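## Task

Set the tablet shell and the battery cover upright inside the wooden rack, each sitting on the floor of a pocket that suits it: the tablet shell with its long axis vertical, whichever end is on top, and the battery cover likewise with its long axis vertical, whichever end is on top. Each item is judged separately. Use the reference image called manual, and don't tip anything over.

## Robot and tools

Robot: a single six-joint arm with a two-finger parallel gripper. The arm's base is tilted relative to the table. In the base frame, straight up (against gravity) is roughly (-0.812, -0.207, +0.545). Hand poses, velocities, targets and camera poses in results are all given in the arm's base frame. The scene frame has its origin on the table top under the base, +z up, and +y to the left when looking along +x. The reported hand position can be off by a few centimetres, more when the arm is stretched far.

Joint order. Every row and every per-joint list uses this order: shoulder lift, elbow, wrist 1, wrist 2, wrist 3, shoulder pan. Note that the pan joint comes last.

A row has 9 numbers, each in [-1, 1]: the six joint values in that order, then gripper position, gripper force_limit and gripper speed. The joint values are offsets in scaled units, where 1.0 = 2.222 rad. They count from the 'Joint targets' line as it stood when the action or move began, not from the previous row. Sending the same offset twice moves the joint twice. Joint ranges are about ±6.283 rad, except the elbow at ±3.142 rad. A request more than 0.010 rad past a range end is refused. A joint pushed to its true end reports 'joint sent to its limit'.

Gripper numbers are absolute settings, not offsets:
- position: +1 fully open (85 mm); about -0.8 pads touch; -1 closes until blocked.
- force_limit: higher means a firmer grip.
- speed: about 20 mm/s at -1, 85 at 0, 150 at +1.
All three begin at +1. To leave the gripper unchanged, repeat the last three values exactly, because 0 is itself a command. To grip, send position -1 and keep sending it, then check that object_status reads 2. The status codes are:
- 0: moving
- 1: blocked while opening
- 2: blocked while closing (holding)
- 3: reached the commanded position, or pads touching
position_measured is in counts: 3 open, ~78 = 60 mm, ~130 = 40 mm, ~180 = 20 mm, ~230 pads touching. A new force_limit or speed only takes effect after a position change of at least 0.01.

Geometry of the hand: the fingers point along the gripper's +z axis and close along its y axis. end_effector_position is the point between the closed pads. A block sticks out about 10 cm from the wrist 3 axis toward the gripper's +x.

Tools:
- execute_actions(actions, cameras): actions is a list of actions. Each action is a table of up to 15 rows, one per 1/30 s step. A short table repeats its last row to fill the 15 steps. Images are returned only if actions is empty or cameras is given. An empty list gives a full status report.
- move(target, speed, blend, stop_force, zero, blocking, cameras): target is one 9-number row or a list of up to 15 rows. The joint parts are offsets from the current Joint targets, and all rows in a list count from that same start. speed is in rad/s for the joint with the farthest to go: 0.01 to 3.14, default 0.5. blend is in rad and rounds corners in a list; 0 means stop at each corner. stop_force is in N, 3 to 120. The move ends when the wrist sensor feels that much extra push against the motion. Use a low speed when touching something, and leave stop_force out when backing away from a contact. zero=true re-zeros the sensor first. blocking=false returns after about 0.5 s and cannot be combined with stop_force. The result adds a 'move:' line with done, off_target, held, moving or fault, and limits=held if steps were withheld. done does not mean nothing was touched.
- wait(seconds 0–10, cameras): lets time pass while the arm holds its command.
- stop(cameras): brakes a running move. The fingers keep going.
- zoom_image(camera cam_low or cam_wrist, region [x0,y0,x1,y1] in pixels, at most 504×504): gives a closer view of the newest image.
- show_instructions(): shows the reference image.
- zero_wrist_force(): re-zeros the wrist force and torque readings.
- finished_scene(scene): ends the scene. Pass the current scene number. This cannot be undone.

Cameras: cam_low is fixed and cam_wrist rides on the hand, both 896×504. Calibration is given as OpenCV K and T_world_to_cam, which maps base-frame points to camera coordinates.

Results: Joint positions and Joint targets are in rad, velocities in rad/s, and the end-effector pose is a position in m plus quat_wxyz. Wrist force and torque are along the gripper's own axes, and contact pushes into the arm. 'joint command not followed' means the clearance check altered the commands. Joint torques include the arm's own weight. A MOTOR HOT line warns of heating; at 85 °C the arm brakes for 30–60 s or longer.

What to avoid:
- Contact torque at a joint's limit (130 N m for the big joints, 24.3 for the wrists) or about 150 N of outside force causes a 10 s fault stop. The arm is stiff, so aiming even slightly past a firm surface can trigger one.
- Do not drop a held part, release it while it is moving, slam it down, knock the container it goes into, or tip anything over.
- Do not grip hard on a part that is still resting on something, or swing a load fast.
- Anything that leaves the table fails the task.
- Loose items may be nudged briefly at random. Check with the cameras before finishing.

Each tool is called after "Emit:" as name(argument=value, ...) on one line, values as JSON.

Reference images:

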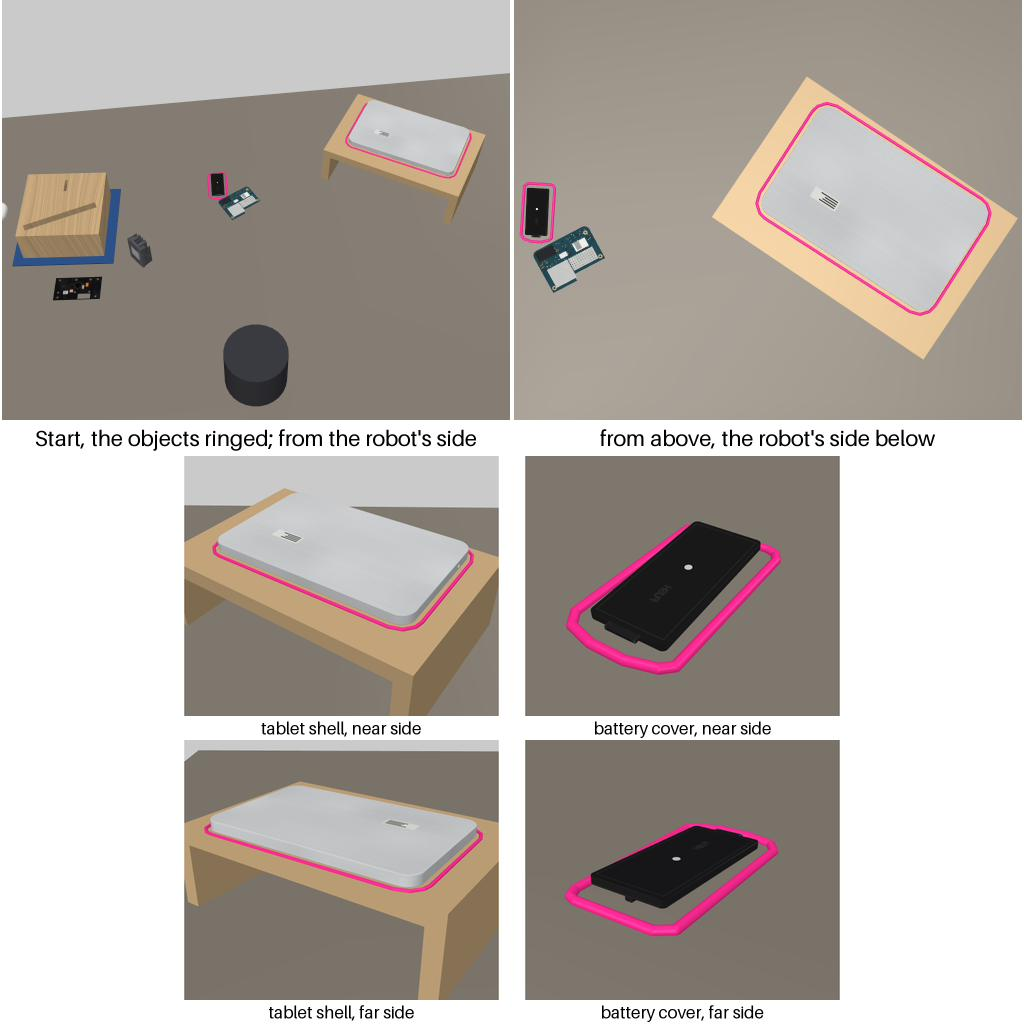

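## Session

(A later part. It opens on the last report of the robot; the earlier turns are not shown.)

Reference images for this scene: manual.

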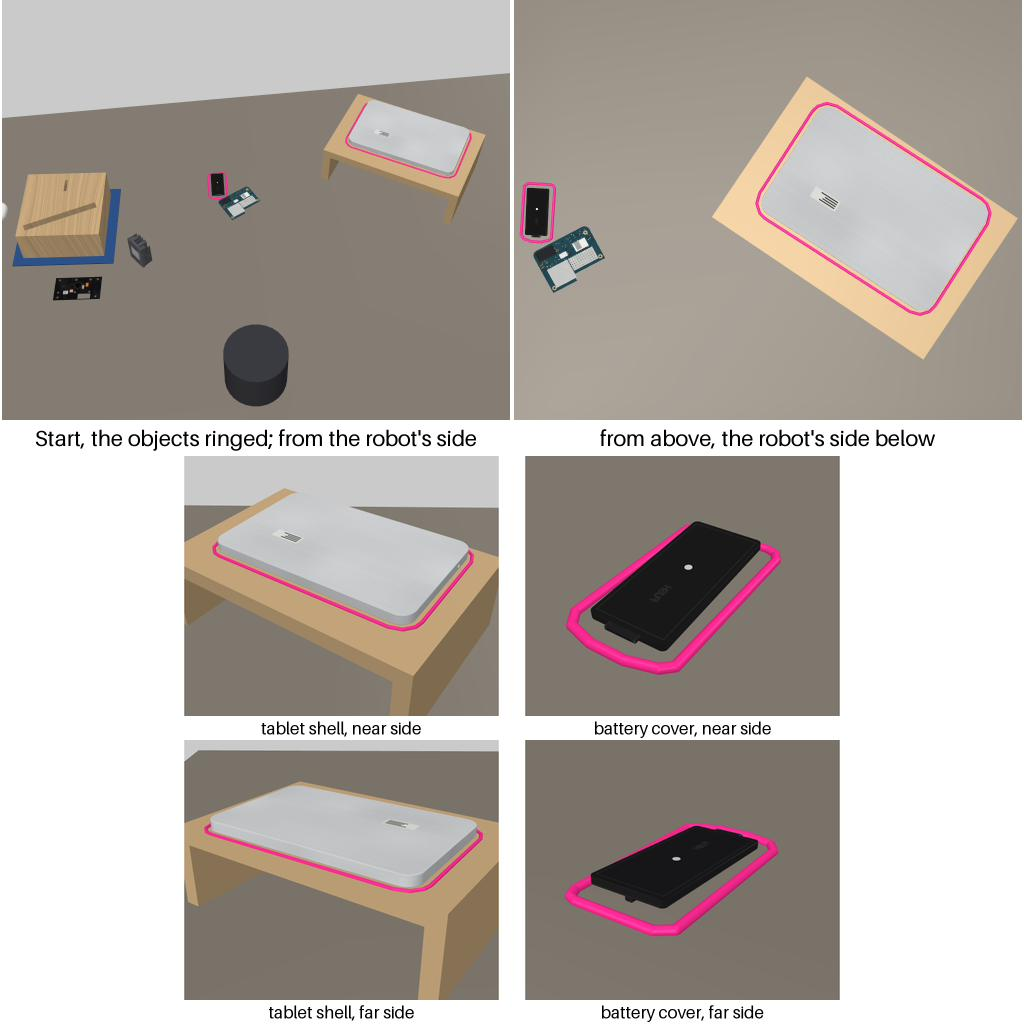

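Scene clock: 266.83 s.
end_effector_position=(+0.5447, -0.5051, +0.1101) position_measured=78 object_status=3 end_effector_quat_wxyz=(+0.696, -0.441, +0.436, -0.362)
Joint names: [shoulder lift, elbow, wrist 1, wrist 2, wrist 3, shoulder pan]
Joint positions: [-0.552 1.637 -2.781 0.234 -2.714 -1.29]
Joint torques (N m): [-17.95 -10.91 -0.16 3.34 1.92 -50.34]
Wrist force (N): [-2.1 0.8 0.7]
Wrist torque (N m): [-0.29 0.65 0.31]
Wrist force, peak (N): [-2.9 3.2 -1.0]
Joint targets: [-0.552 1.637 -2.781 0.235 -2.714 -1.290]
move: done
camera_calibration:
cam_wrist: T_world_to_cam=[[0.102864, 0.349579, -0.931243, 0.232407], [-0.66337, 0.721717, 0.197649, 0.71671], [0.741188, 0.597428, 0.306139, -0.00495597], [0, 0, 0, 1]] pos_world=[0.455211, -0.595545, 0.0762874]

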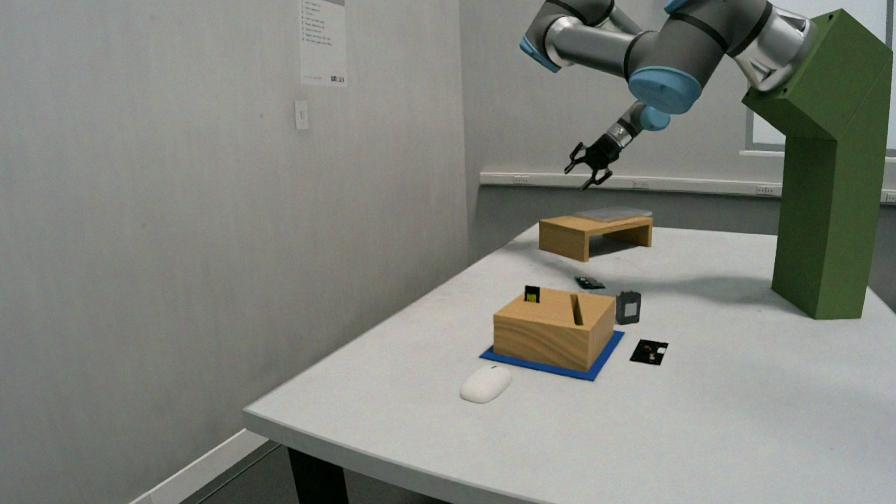

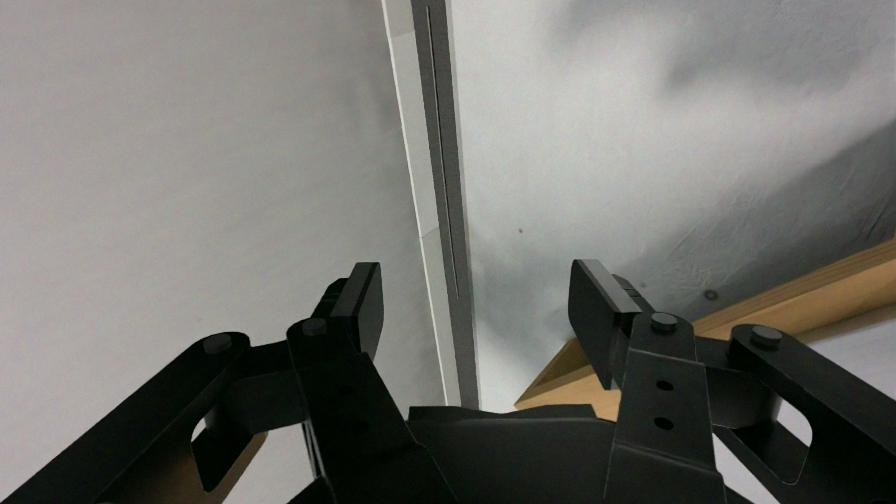

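Emit:
move(target=[0.3623,-0.2682,-0.1385,0.3529,0.99,0.0110,0.405,-0.3,0], speed=[0.8], cameras=["all"])

Scene clock: 271.13 s.
end_effector_position=(+0.4262, -0.4603, -0.0859) position_measured=78 object_status=3 end_effector_quat_wxyz=(+0.762, +0.000, +0.291, +0.578)
Joint names: [shoulder lift, elbow, wrist 1, wrist 2, wrist 3, shoulder pan]
Joint positions: [0.253 1.041 -3.089 1.019 -0.514 -1.265]
Joint torques (N m): [-34.61 4 1.04 1.04 1.42 -43.19]
Wrist force (N): [0.1 1.5 -0.2]
Wrist torque (N m): [0.62 0.35 0.45]
Wrist force, peak (N): [-2.6 0.3 1.0]
Joint targets: [0.253 1.041 -3.089 1.019 -0.514 -1.265]
move: done
camera_calibration:
cam_wrist: T_world_to_cam=[[-0.889284, 0.320167, 0.326599, 0.563854], [-0.297942, -0.947334, 0.117424, -0.28652], [0.346994, 0.00711609, 0.93784, 0.066615], [0, 0, 0, 1]] pos_world=[0.392945, -0.452432, -0.212984]

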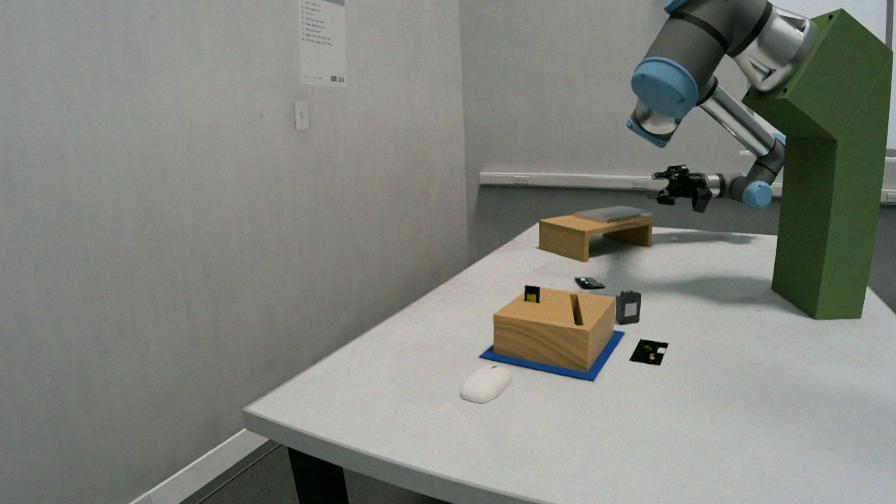

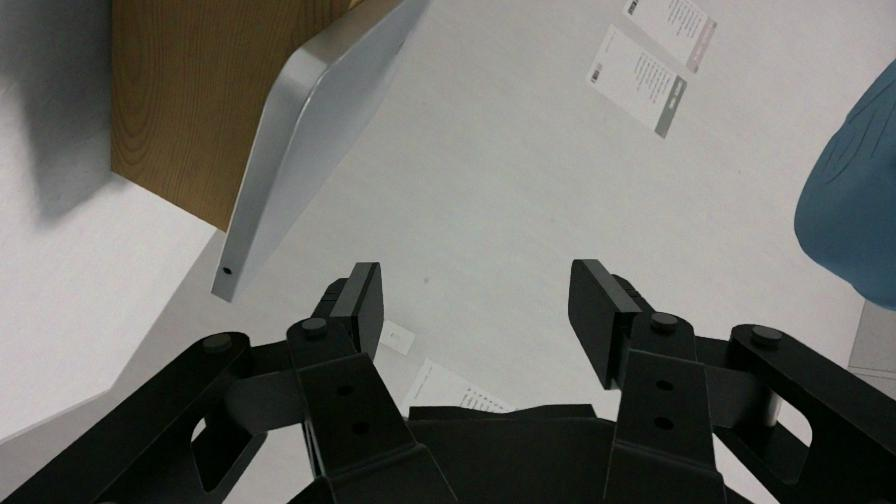

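Emit:
move(target=[0.0415,-0.0735,0.0550,-0.0073,0.2163,0.0374,0.405,-0.3,0], speed=[0.3], cameras=["all"])

Scene clock: 274.30 s.
end_effector_position=(+0.4766, -0.4473, -0.1198) position_measured=78 object_status=3 end_effector_quat_wxyz=(+0.566, +0.083, +0.279, +0.771)
Joint names: [shoulder lift, elbow, wrist 1, wrist 2, wrist 3, shoulder pan]
Joint positions: [0.346 0.878 -2.966 1.002 -0.034 -1.182]
Joint torques (N m): [-35.37 5.9 -4.06 2.38 -0.03 -56.91]
Wrist force (N): [0.9 2.0 -0.7]
Wrist torque (N m): [0.73 0.12 0.33]
Wrist force, peak (N): [1.0 2.1 -1.0]
Joint targets: [0.345 0.878 -2.966 1.003 -0.034 -1.182]
move: done
camera_calibration:
cam_wrist: T_world_to_cam=[[-0.83131, -0.214389, 0.512798, 0.371191], [0.175606, -0.976665, -0.123642, -0.522794], [0.527339, -0.0127344, 0.84956, -0.0244704], [0, 0, 0, 1]] pos_world=[0.413284, -0.431327, -0.234196]

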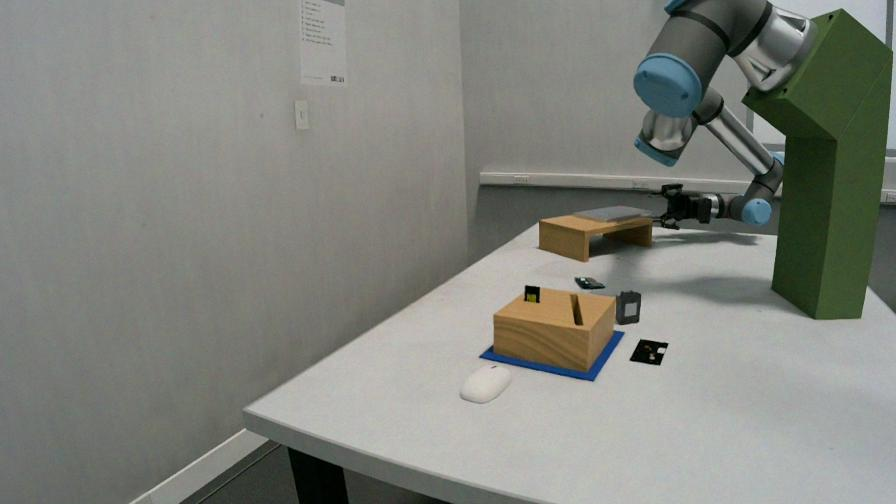

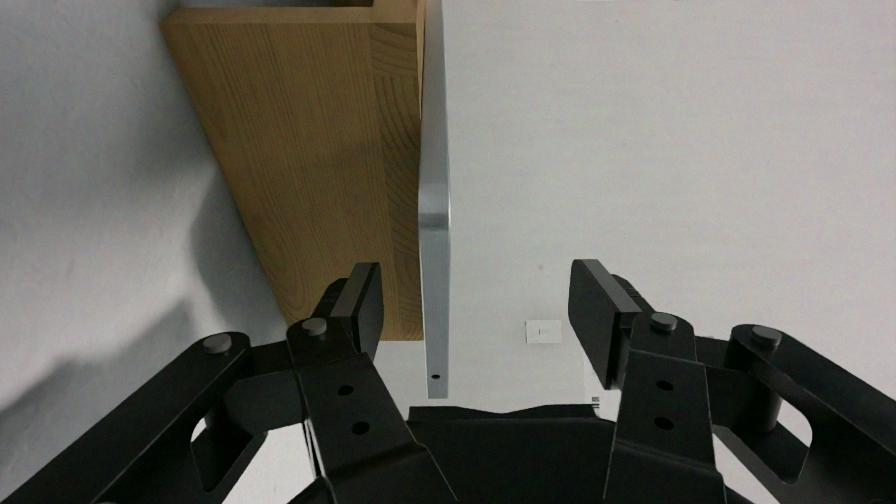

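Emit:
zoom_image(camera="cam_wrist", region=[390, 150, 480, 410])

Emit:
zoom_image(camera="cam_wrist", region=[390, 0, 480, 150])

Emit:
zoom_image(camera="cam_low", region=[530, 180, 720, 270])

Scaled by 1.938.

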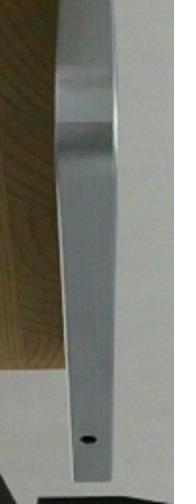

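Scaled by 3.360.

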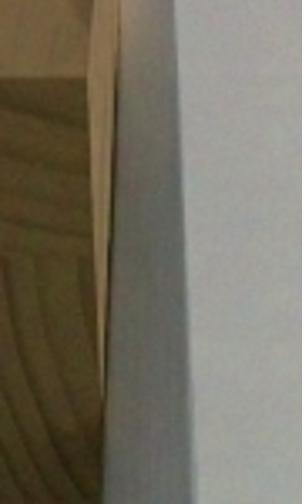

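Scaled by 2.653.

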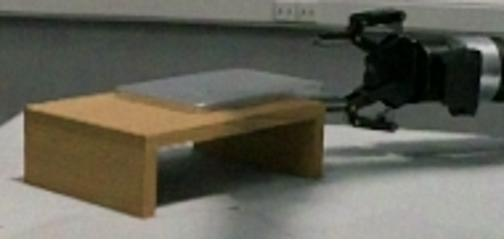

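Emit:
move(target=[0.0093,-0.0259,0.0203,-0.0073,-0.0066,0.0054,-0.167,-0.3,0], speed=[0.1], cameras=["all"])

Emit:
zoom_image(camera="cam_wrist", region=[360, 0, 560, 410])

Scene clock: 282.60 s.
end_effector_position=(+0.4902, -0.4518, -0.1257) position_measured=150 object_status=3 end_effector_quat_wxyz=(+0.565, +0.087, +0.285, +0.769) end_effector_velocity=(-0.001, +0.001, +0.000) end_effector_angular_velocity=(-0.001, -0.001, +0.001)
Joint names: [shoulder lift, elbow, wrist 1, wrist 2, wrist 3, shoulder pan]
Joint positions: [0.366 0.82 -2.921 0.986 -0.048 -1.17]
Joint velocities: [-0.001 0.004 -0.005 0.001 0.002 0]
Joint torques (N m): [-35.13 5.15 -3.86 3.91 1.16 -50.99]
Wrist force (N): [0.8 2.1 -0.9]
Wrist torque (N m): [0.76 0.13 0.33]
Wrist force, peak (N): [0.7 2.5 -0.7]
Joint targets: [0.366 0.820 -2.921 0.986 -0.048 -1.170]
move: done
camera_calibration:
cam_wrist: T_world_to_cam=[[-0.825096, -0.209415, 0.52475, 0.385232], [0.17123, -0.977776, -0.120972, -0.528447], [0.538421, -0.00996066, 0.842617, -0.0317682], [0, 0, 0, 1]] pos_world=[0.425444, -0.436345, -0.239309]

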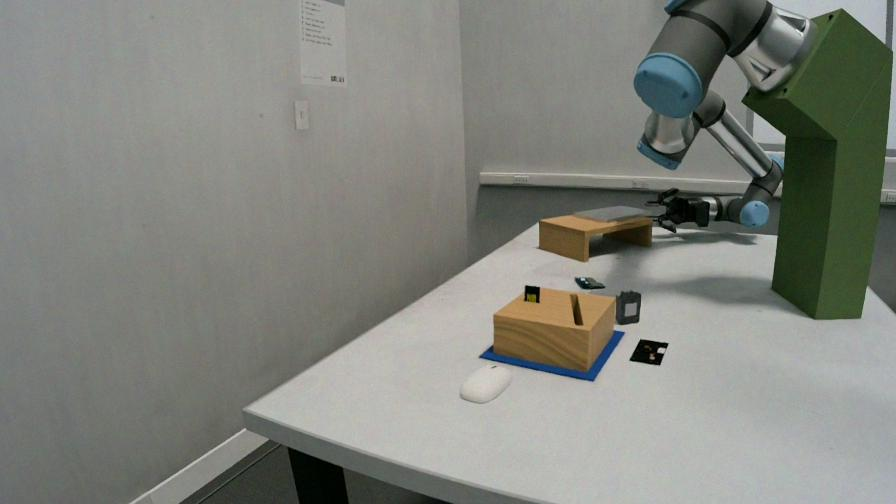

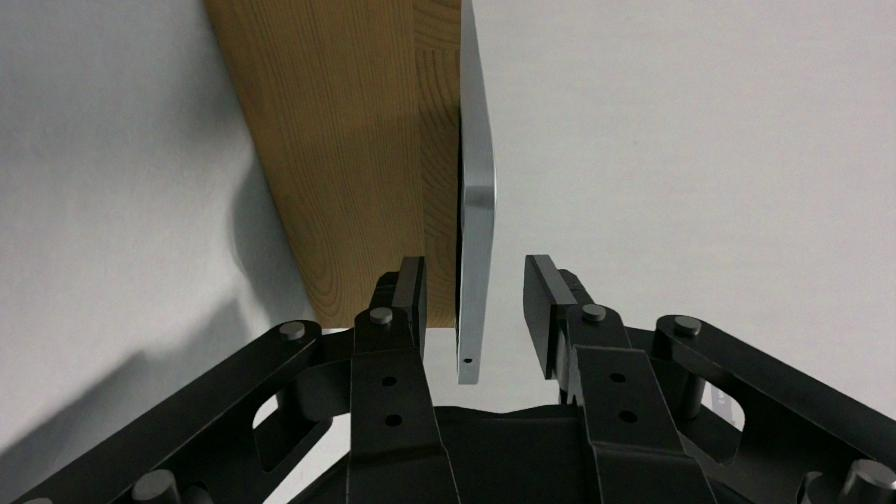

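Scaled by 1.229.

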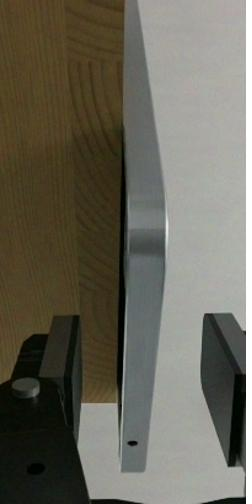

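Emit:
execute_actions(actions=[])

Scene clock: 287.80 s.
end_effector_position=(+0.4901, -0.4519, -0.1256) position_measured=150 object_status=3 end_effector_quat_wxyz=(+0.565, +0.086, +0.285, +0.769)
Joint names: [shoulder lift, elbow, wrist 1, wrist 2, wrist 3, shoulder pan]
Joint positions: [0.366 0.82 -2.921 0.986 -0.048 -1.17]
Joint velocities: within noise
Joint torques (N m): [-36.96 4.49 -3.83 4.39 1.89 -55.65]
Motor temperatures (°C): [35 30 36 44 37 35]
Wrist force (N): [0.9 2.0 -0.8]
Wrist torque (N m): [0.73 0.12 0.33]
Wrist force, peak (N): [1.0 2.1 -0.9]
Joint targets: [0.366 0.820 -2.921 0.986 -0.048 -1.170]
Tool commands: gripper/position=-0.167 gripper/force_limit=-0.3 gripper/speed=+0.0
camera_calibration:
cam_wrist: T_world_to_cam=[[-0.82521, -0.209363, 0.524591, 0.385057], [0.171265, -0.977788, -0.120823, -0.528488], [0.538235, -0.00986006, 0.842737, -0.0317328], [0, 0, 0, 1]] pos_world=[0.425344, -0.436446, -0.239108]

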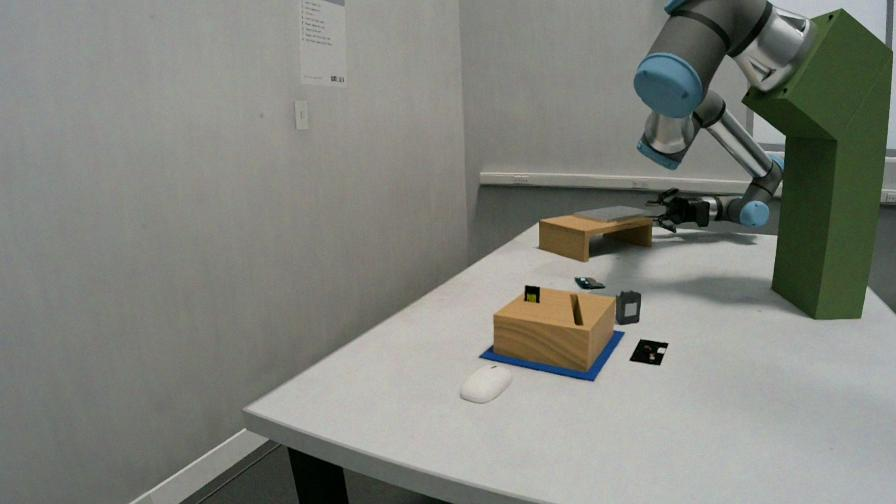

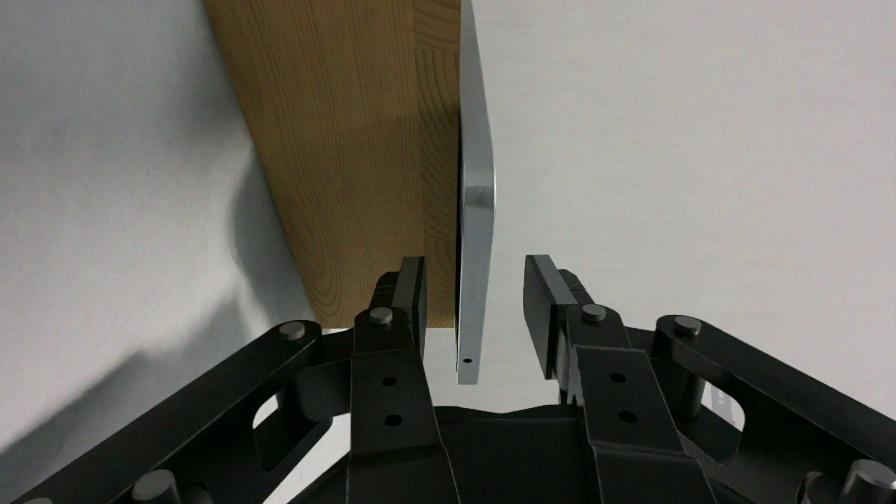

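Emit:
move(target=[-0.0431, 0.0596, -0.0068, -0.0019, -0.0177, 0.0147, -0.167, -0.3, 0.0], speed=0.05, stop_force=6, cameras=["cam_wrist", "cam_low"])

Scene clock: 292.97 s.
end_effector_position=(+0.5072, -0.4392, -0.0941) position_measured=150 object_status=3 end_effector_quat_wxyz=(+0.566, +0.086, +0.285, +0.769)
Joint names: [shoulder lift, elbow, wrist 1, wrist 2, wrist 3, shoulder pan]
Joint positions: [0.27 0.953 -2.936 0.982 -0.088 -1.138]
Joint torques (N m): [-13.52 -10.79 0.01 1.5 1.31 -57.25]
Wrist force (N): [0.9 1.7 -0.9]
Wrist torque (N m): [0.68 0.12 0.34]
Wrist force, peak (N): [0.9 2.1 -0.9]
Joint targets: [0.270 0.953 -2.936 0.982 -0.088 -1.138]
move: done
camera_calibration:
cam_wrist: T_world_to_cam=[[-0.825733, -0.20914, 0.523856, 0.385632], [0.171025, -0.977833, -0.120801, -0.515033], [0.537508, -0.0101566, 0.843198, -0.0670363], [0, 0, 0, 1]] pos_world=[0.442545, -0.423646, -0.207707]

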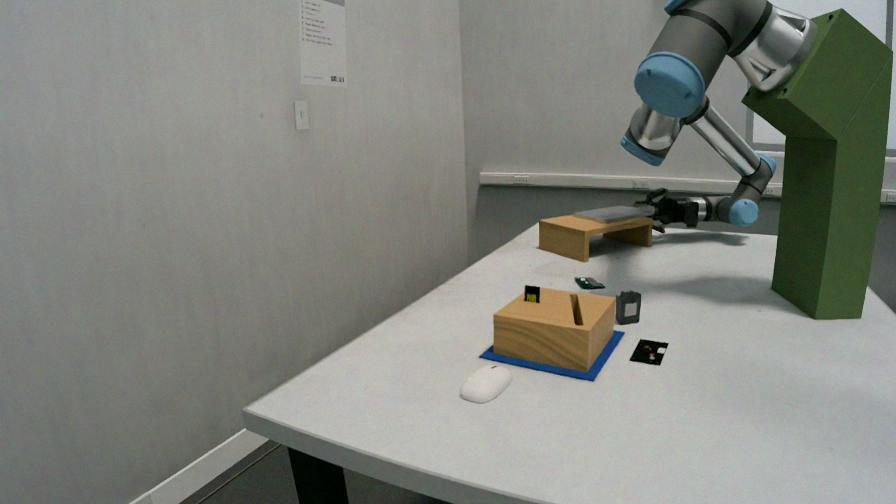

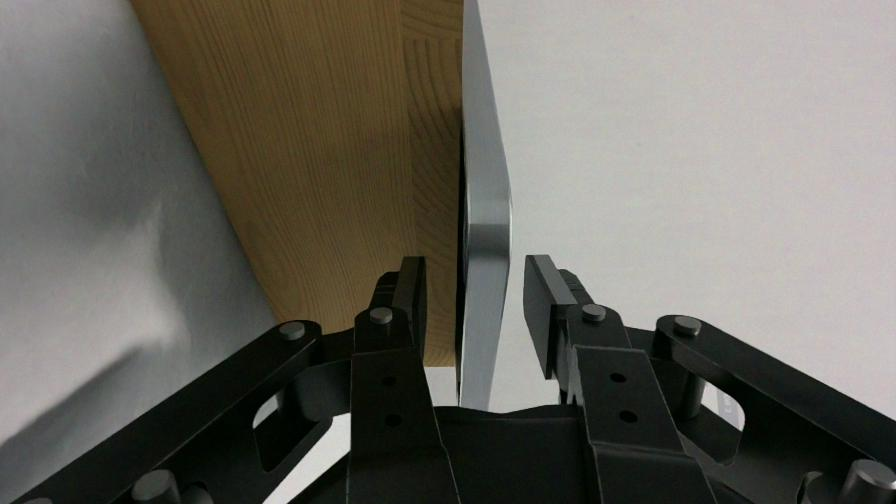

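Emit:
zoom_image(camera="cam_wrist", region=[380, 0, 580, 440])

Emit:
zoom_image(camera="cam_low", region=[520, 170, 760, 290])

Scaled by 1.145.

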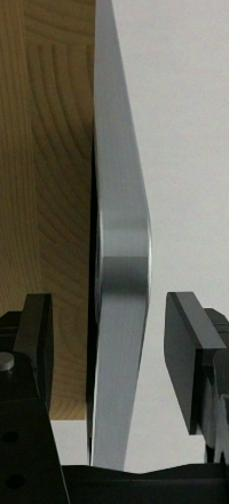

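Scaled by 2.100.

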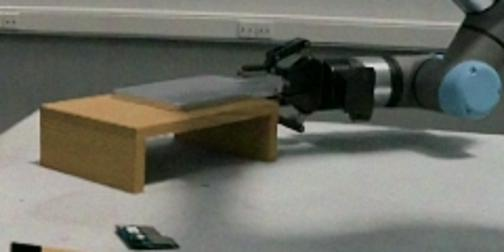

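Emit:
move(target=[-0.0068, 0.0094, -0.0011, -0.0003, -0.0028, 0.0023, -0.167, -0.3, 0.0], speed=0.03, stop_force=5, cameras=["cam_wrist"])

Scene clock: 302.67 s.
end_effector_position=(+0.5097, -0.4368, -0.0889) position_measured=150 object_status=3 end_effector_quat_wxyz=(+0.566, +0.086, +0.285, +0.769)
Joint names: [shoulder lift, elbow, wrist 1, wrist 2, wrist 3, shoulder pan]
Joint positions: [0.255 0.974 -2.939 0.981 -0.094 -1.132]
Joint torques (N m): [-14.08 -11.98 -2.79 0.66 1.11 -46.69]
Wrist force (N): [1.0 1.7 -0.9]
Wrist torque (N m): [0.68 0.09 0.34]
Wrist force, peak (N): [0.8 2.1 -0.9]
Joint targets: [0.255 0.974 -2.939 0.981 -0.094 -1.133]
move: done
camera_calibration:
cam_wrist: T_world_to_cam=[[-0.825831, -0.208935, 0.523784, 0.385723], [0.170923, -0.977878, -0.120582, -0.512444], [0.537391, -0.0100534, 0.843273, -0.0725998], [0, 0, 0, 1]] pos_world=[0.445145, -0.421247, -0.202606]
Images, in order (width x height): cam_wrist 896x504.

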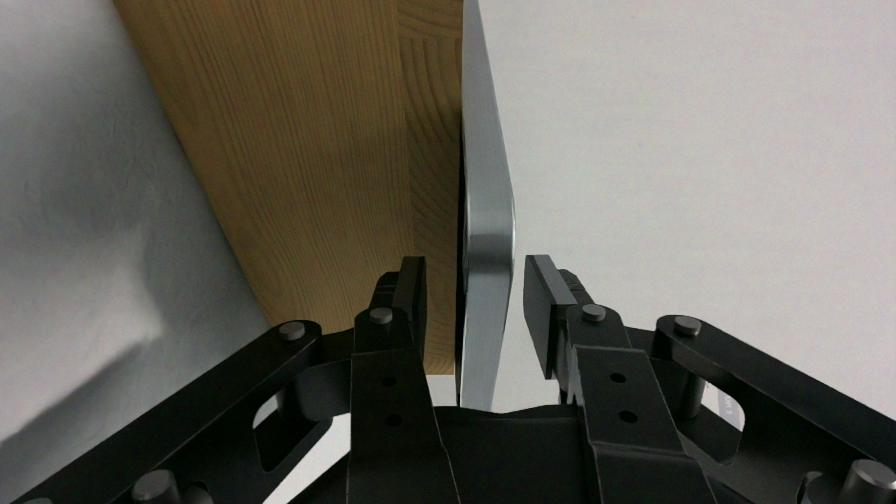

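Emit:
execute_actions(actions=[[[0,0,0,0,0,0,-1,0.0,-1]],[[0,0,0,0,0,0,-1,0.0,-1]],[[0,0,0,0,0,0,-1,0.0,-1]]], cameras=["cam_wrist"])

Scene clock: 305.13 s.
end_effector_position=(+0.5096, -0.4368, -0.0890) position_measured=208 object_status=2 end_effector_quat_wxyz=(+0.566, +0.086, +0.284, +0.769)
Joint names: [shoulder lift, elbow, wrist 1, wrist 2, wrist 3, shoulder pan]
Joint positions: [0.255 0.974 -2.939 0.981 -0.094 -1.133]
Joint torques (N m): [-14.07 -10.67 -0.07 -0.51 1.4 -49.91]
Wrist force (N): [2.8 13.4 -0.4]
Wrist torque (N m): [0.51 0.08 1.08]
Wrist force, peak (N): [2.7 13.8 -0.3]
Joint targets: [0.255 0.974 -2.939 0.981 -0.094 -1.133]
Step readings (joint positions):
0: [0.255 0.974 -2.939 0.981 -0.094 -1.133]
1: [0.255 0.974 -2.939 0.981 -0.094 -1.133]
2: [0.255 0.974 -2.939 0.981 -0.094 -1.133]
4: [0.255 0.974 -2.939 0.981 -0.094 -1.133]
8: [0.255 0.974 -2.939 0.981 -0.094 -1.133]
15: [0.255 0.974 -2.939 0.981 -0.094 -1.133]
16: [0.255 0.974 -2.939 0.981 -0.094 -1.133]
17: [0.255 0.974 -2.939 0.981 -0.094 -1.133]
19: [0.255 0.974 -2.939 0.981 -0.094 -1.133]
23: [0.255 0.974 -2.939 0.981 -0.094 -1.133]
30: [0.255 0.974 -2.939 0.981 -0.094 -1.133]
31: [0.255 0.974 -2.939 0.981 -0.094 -1.133]
32: [0.255 0.974 -2.939 0.981 -0.094 -1.133]
34: [0.255 0.974 -2.939 0.981 -0.094 -1.133]
38: [0.255 0.974 -2.939 0.981 -0.094 -1.133]
45: [0.255 0.974 -2.939 0.981 -0.094 -1.133]
camera_calibration:
cam_wrist: T_world_to_cam=[[-0.825835, -0.209036, 0.523737, 0.385591], [0.170904, -0.977854, -0.120803, -0.512453], [0.53739, -0.0102549, 0.843271, -0.0726302], [0, 0, 0, 1]] pos_world=[0.445045, -0.421246, -0.202607]
Images, in order (width x height): cam_wrist 896x504.

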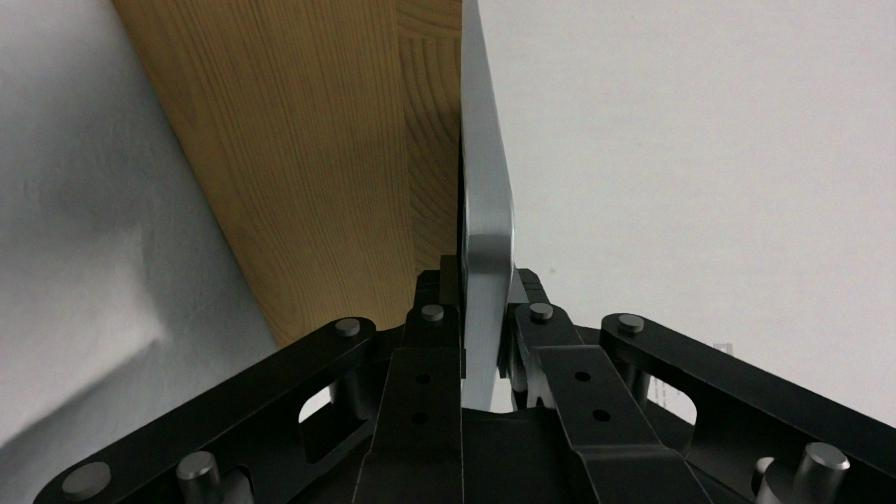

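Emit:
move(target=[-0.01285, 0.02413, -0.01923, 0.00177, 0.01456, -0.01172, -1, 0.0, -1], speed=0.04, cameras=["cam_wrist"])

Scene clock: 342.00 s.
end_effector_position=(+0.4930, -0.4407, -0.0785) position_measured=208 object_status=2 end_effector_quat_wxyz=(+0.565, +0.086, +0.285, +0.769)
Joint names: [shoulder lift, elbow, wrist 1, wrist 2, wrist 3, shoulder pan]
Joint positions: [0.227 1.028 -2.982 0.985 -0.061 -1.159]
Joint torques (N m): [-21.44 -10.81 -0.5 4.26 -0.48 -42.59]
Wrist force (N): [1.5 1.3 -0.8]
Wrist torque (N m): [0.65 0.00 0.19]
Wrist force, peak (N): [2.7 13.8 -0.5]
Joint targets: [0.227 1.027 -2.982 0.985 -0.061 -1.159]
move: done
camera_calibration:
cam_wrist: T_world_to_cam=[[-0.825475, -0.210041, 0.523902, 0.365053], [0.172031, -0.977645, -0.120896, -0.512681], [0.537583, -0.00966944, 0.843155, -0.0723778], [0, 0, 0, 1]] pos_world=[0.428448, -0.425244, -0.192207]
Images, in order (width x height): cam_wrist 896x504.

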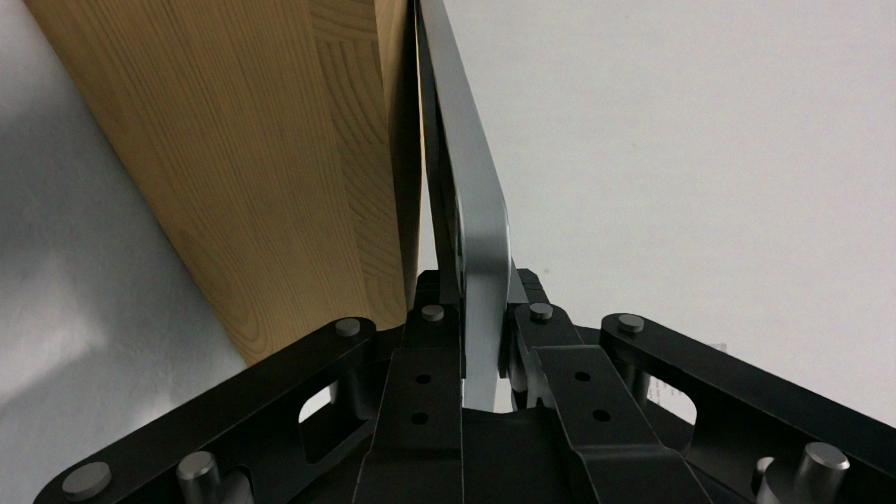

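Emit:
execute_actions(actions=[[[0,0,0,0,0,0,-0.98,0.7,-1]],[[0,0,0,0,0,0,-0.98,0.7,-1]]], cameras=["cam_wrist", "cam_low"])

Emit:
zoom_image(camera="cam_low", region=[520, 170, 760, 290])

Scene clock: 345.20 s.
end_effector_position=(+0.4932, -0.4407, -0.0786) position_measured=211 object_status=2 end_effector_quat_wxyz=(+0.565, +0.086, +0.285, +0.769)
Joint names: [shoulder lift, elbow, wrist 1, wrist 2, wrist 3, shoulder pan]
Joint positions: [0.227 1.027 -2.982 0.985 -0.061 -1.159]
Joint torques (N m): [-13.51 -10.99 -0.51 0.68 -1.45 -36.09]
Wrist force (N): [1.1 2.1 -1.2]
Wrist torque (N m): [0.54 0.04 0.27]
Wrist force, peak (N): [1.2 2.3 -1.1]
Joint targets: [0.227 1.027 -2.982 0.985 -0.061 -1.159]
Step readings (joint positions):
0: [0.227 1.027 -2.982 0.985 -0.061 -1.159]
1: [0.227 1.027 -2.982 0.985 -0.061 -1.159]
2: [0.227 1.027 -2.982 0.985 -0.061 -1.159]
4: [0.227 1.027 -2.982 0.985 -0.061 -1.159]
8: [0.227 1.027 -2.982 0.985 -0.061 -1.159]
15: [0.227 1.027 -2.982 0.985 -0.061 -1.159]
16: [0.227 1.027 -2.982 0.985 -0.061 -1.159]
17: [0.227 1.027 -2.982 0.985 -0.061 -1.159]
19: [0.227 1.027 -2.982 0.985 -0.061 -1.159]
23: [0.227 1.027 -2.982 0.985 -0.061 -1.159]
30: [0.227 1.027 -2.982 0.985 -0.061 -1.159]
camera_calibration:
cam_wrist: T_world_to_cam=[[-0.825478, -0.210092, 0.523878, 0.365131], [0.172022, -0.977633, -0.121007, -0.512612], [0.537583, -0.00977019, 0.843154, -0.0724731], [0, 0, 0, 1]] pos_world=[0.428548, -0.425143, -0.192208]

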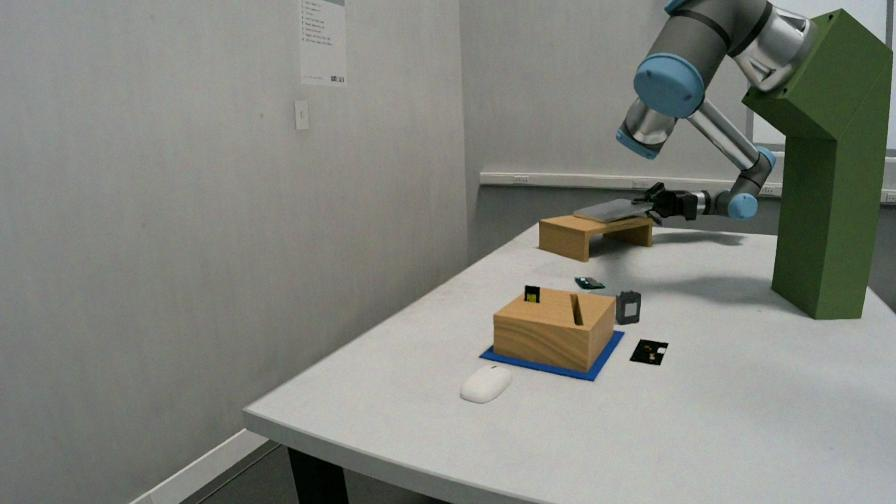

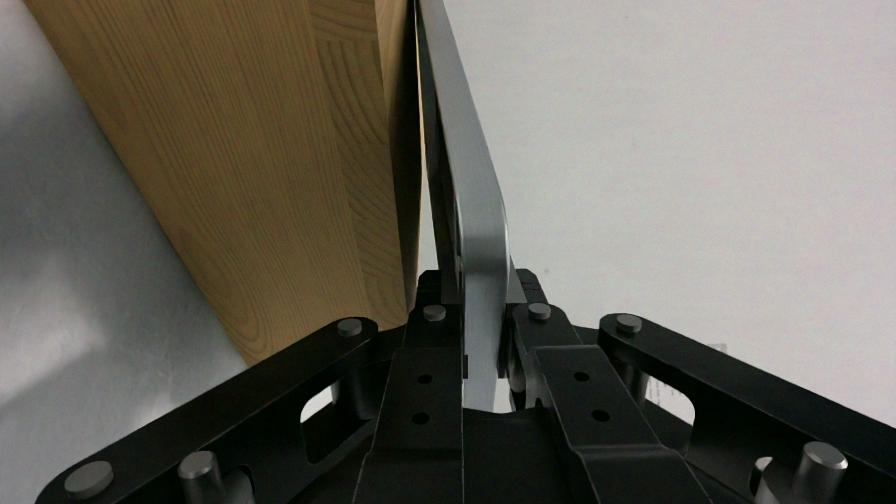

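Scaled by 2.100.

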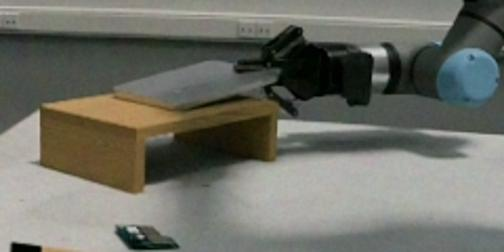

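Emit:
move(target=[-0.0146, 0.0243, -0.0197, 0.0034, 0.0186, -0.0161, -0.98, 0.7, -1], speed=0.05, cameras=["cam_wrist", "cam_low"])

Emit:
zoom_image(camera="cam_low", region=[520, 170, 760, 290])

Scene clock: 349.47 s.
end_effector_position=(+0.4716, -0.4490, -0.0651) position_measured=211 object_status=2 end_effector_quat_wxyz=(+0.566, +0.086, +0.284, +0.769)
Joint names: [shoulder lift, elbow, wrist 1, wrist 2, wrist 3, shoulder pan]
Joint positions: [0.194 1.082 -3.026 0.993 -0.02 -1.195]
Joint torques (N m): [-18.85 -12.64 0.06 4.01 -0.9 -38.01]
Wrist force (N): [1.4 0.5 -1.0]
Wrist torque (N m): [0.74 0.01 0.11]
Wrist force, peak (N): [1.1 2.3 -1.3]
Joint targets: [0.194 1.081 -3.025 0.993 -0.020 -1.194]
move: done
camera_calibration:
cam_wrist: T_world_to_cam=[[-0.82631, -0.210191, 0.522524, 0.338779], [0.171697, -0.9776, -0.121731, -0.515308], [0.536407, -0.0108722, 0.84389, -0.0722153], [0, 0, 0, 1]] pos_world=[0.40715, -0.433342, -0.178808]

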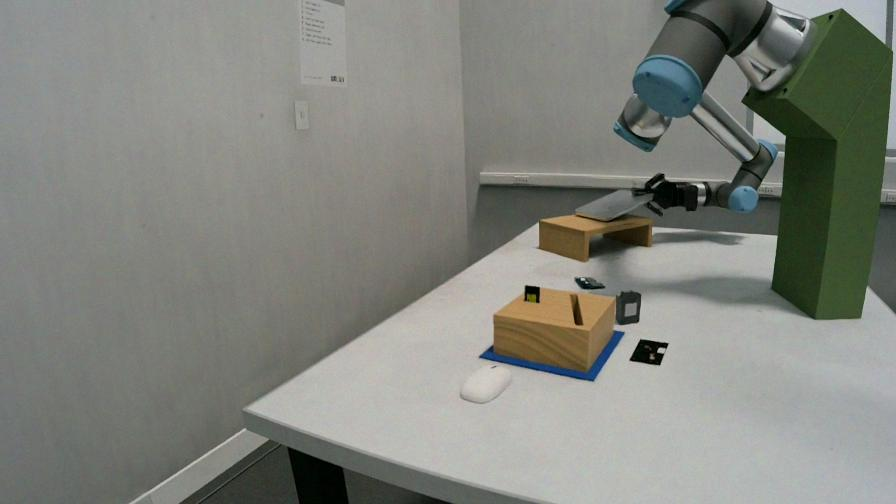

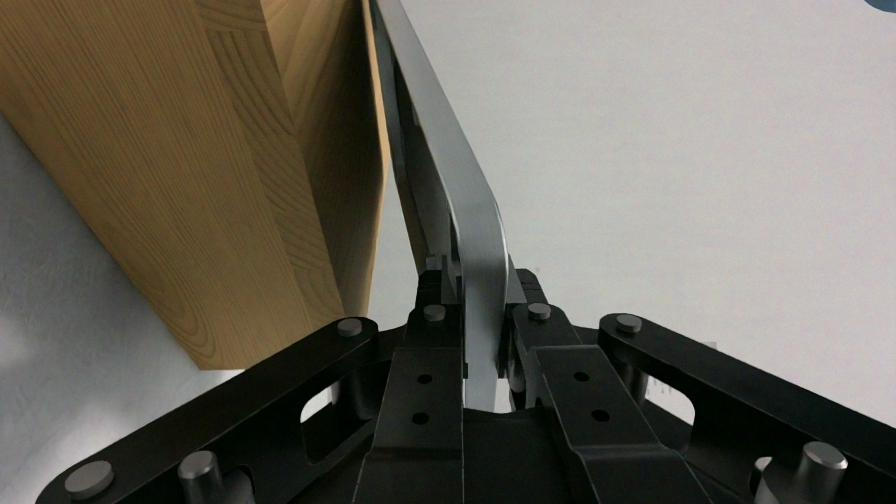

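Scaled by 2.100.

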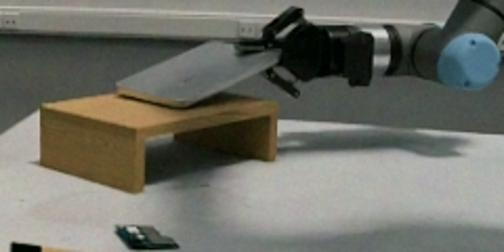

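Emit:
zoom_image(camera="cam_wrist", region=[330, 120, 630, 440])

Scaled by 1.575.

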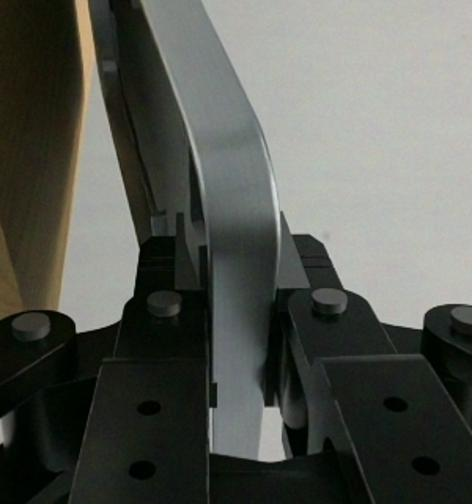

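Emit:
move(target=[-0.0414, 0.069, -0.0546, -0.0996, 0.0009, -0.0342, -0.98, 0.7, -1], speed=0.1, cameras=["cam_wrist", "cam_low"])

Emit:
zoom_image(camera="cam_wrist", region=[330, 120, 630, 440])

Emit:
zoom_image(camera="cam_low", region=[520, 170, 760, 290])

Scene clock: 386.77 s.
end_effector_position=(+0.4713, -0.4488, -0.0646) position_measured=211 object_status=2 end_effector_quat_wxyz=(+0.586, +0.137, +0.377, +0.703)
Joint names: [shoulder lift, elbow, wrist 1, wrist 2, wrist 3, shoulder pan]
Joint positions: [0.102 1.235 -3.147 0.771 -0.018 -1.271]
Joint torques (N m): [-12.26 -11.79 1.07 -1.78 0.74 -33.09]
Wrist force (N): [-0.1 15.7 -0.4]
Wrist torque (N m): [-1.70 -0.14 1.11]
Wrist force, peak (N): [0.0 16.9 -0.7]
Joint targets: [0.102 1.235 -3.147 0.772 -0.018 -1.270]
move: done
camera_calibration:
cam_wrist: T_world_to_cam=[[-0.729028, -0.0387676, 0.683385, 0.379808], [0.0393342, -0.999118, -0.0147174, -0.455402], [0.683353, 0.016151, 0.72991, -0.136948], [0, 0, 0, 1]] pos_world=[0.388388, -0.438064, -0.166298]

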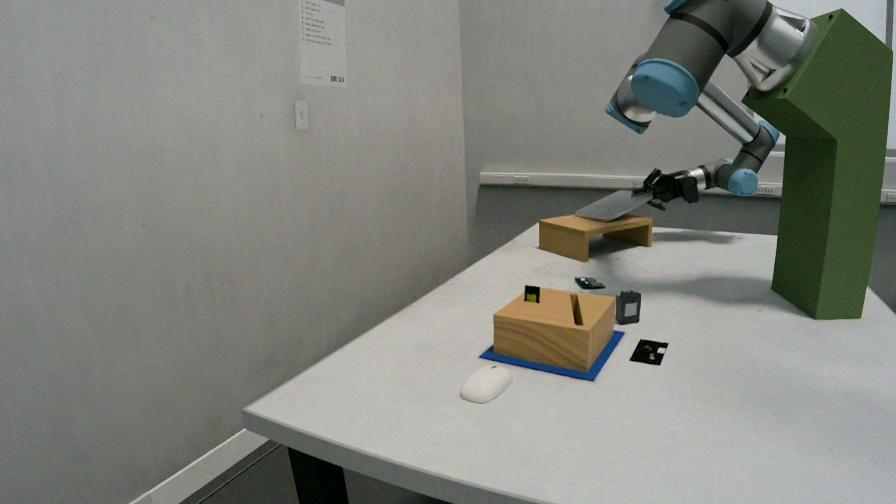

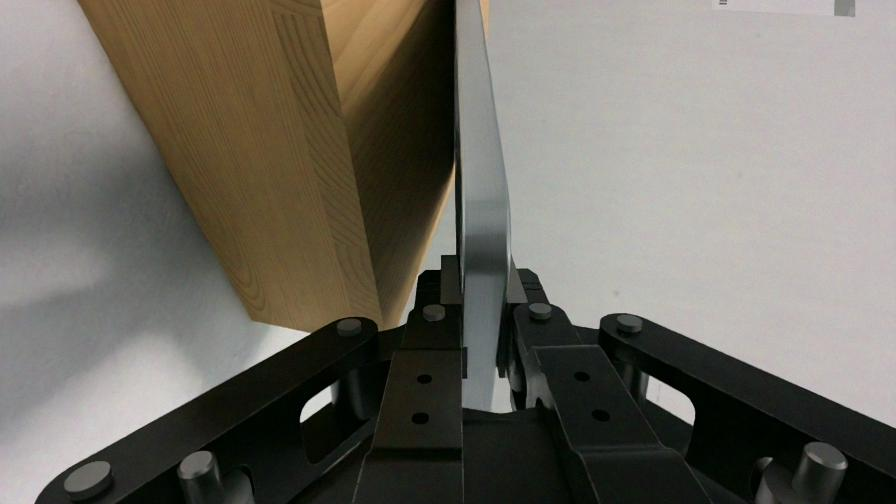

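Scaled by 1.575.

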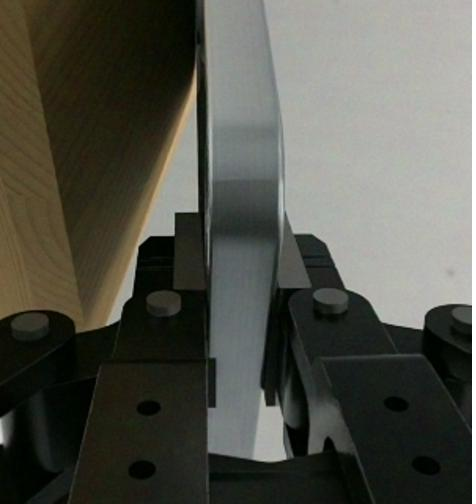

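Scaled by 2.100.

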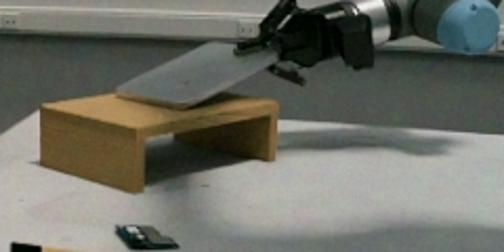

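Emit:
move(target=[-0.0059, 0.00918, -0.0109, 0.00179, 0.01048, -0.00742, -0.98, 0.7, -1], speed=0.04, cameras=["cam_wrist"])

Emit:
zoom_image(camera="cam_wrist", region=[330, 0, 630, 440])

Scene clock: 390.67 s.
end_effector_position=(+0.4615, -0.4511, -0.0582) position_measured=211 object_status=2 end_effector_quat_wxyz=(+0.586, +0.137, +0.377, +0.703)
Joint names: [shoulder lift, elbow, wrist 1, wrist 2, wrist 3, shoulder pan]
Joint positions: [0.089 1.255 -3.171 0.776 0.005 -1.287]
Joint torques (N m): [-24.35 -10.88 0.24 3.3 -1.03 -40.09]
Wrist force (N): [0.8 3.9 -0.4]
Wrist torque (N m): [0.57 0.14 0.37]
Wrist force, peak (N): [-1.8 16.6 -3.4]
Joint targets: [0.089 1.255 -3.171 0.776 0.005 -1.287]
move: done
camera_calibration:
cam_wrist: T_world_to_cam=[[-0.729, -0.0392015, 0.68339, 0.367933], [0.0399198, -0.999094, -0.0147273, -0.457431], [0.683348, 0.0165446, 0.729905, -0.134786], [0, 0, 0, 1]] pos_world=[0.37859, -0.440363, -0.159798]
Images, in order (width x height): cam_wrist 896x504.

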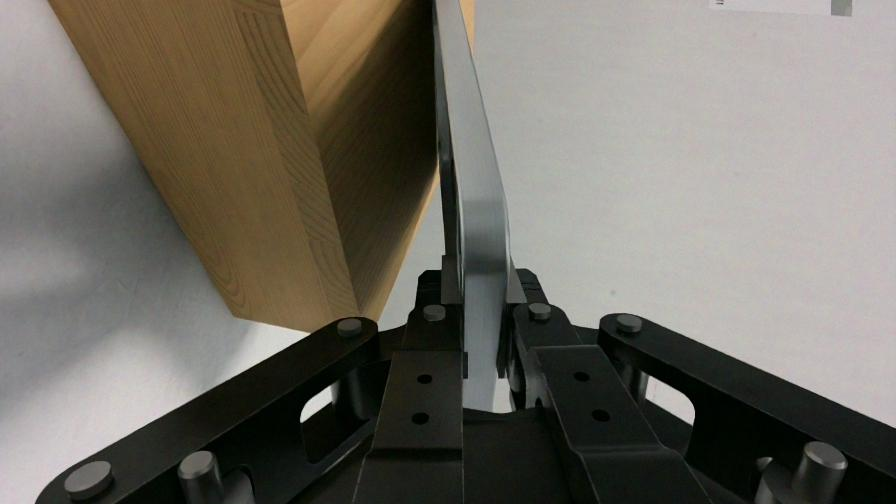

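Scaled by 1.145.

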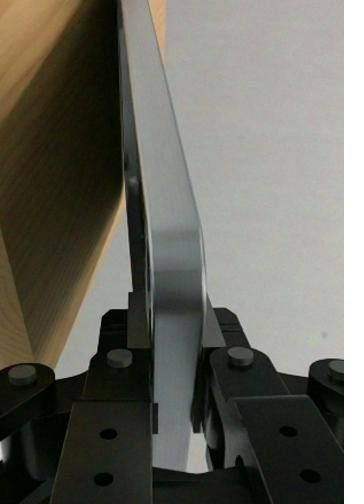

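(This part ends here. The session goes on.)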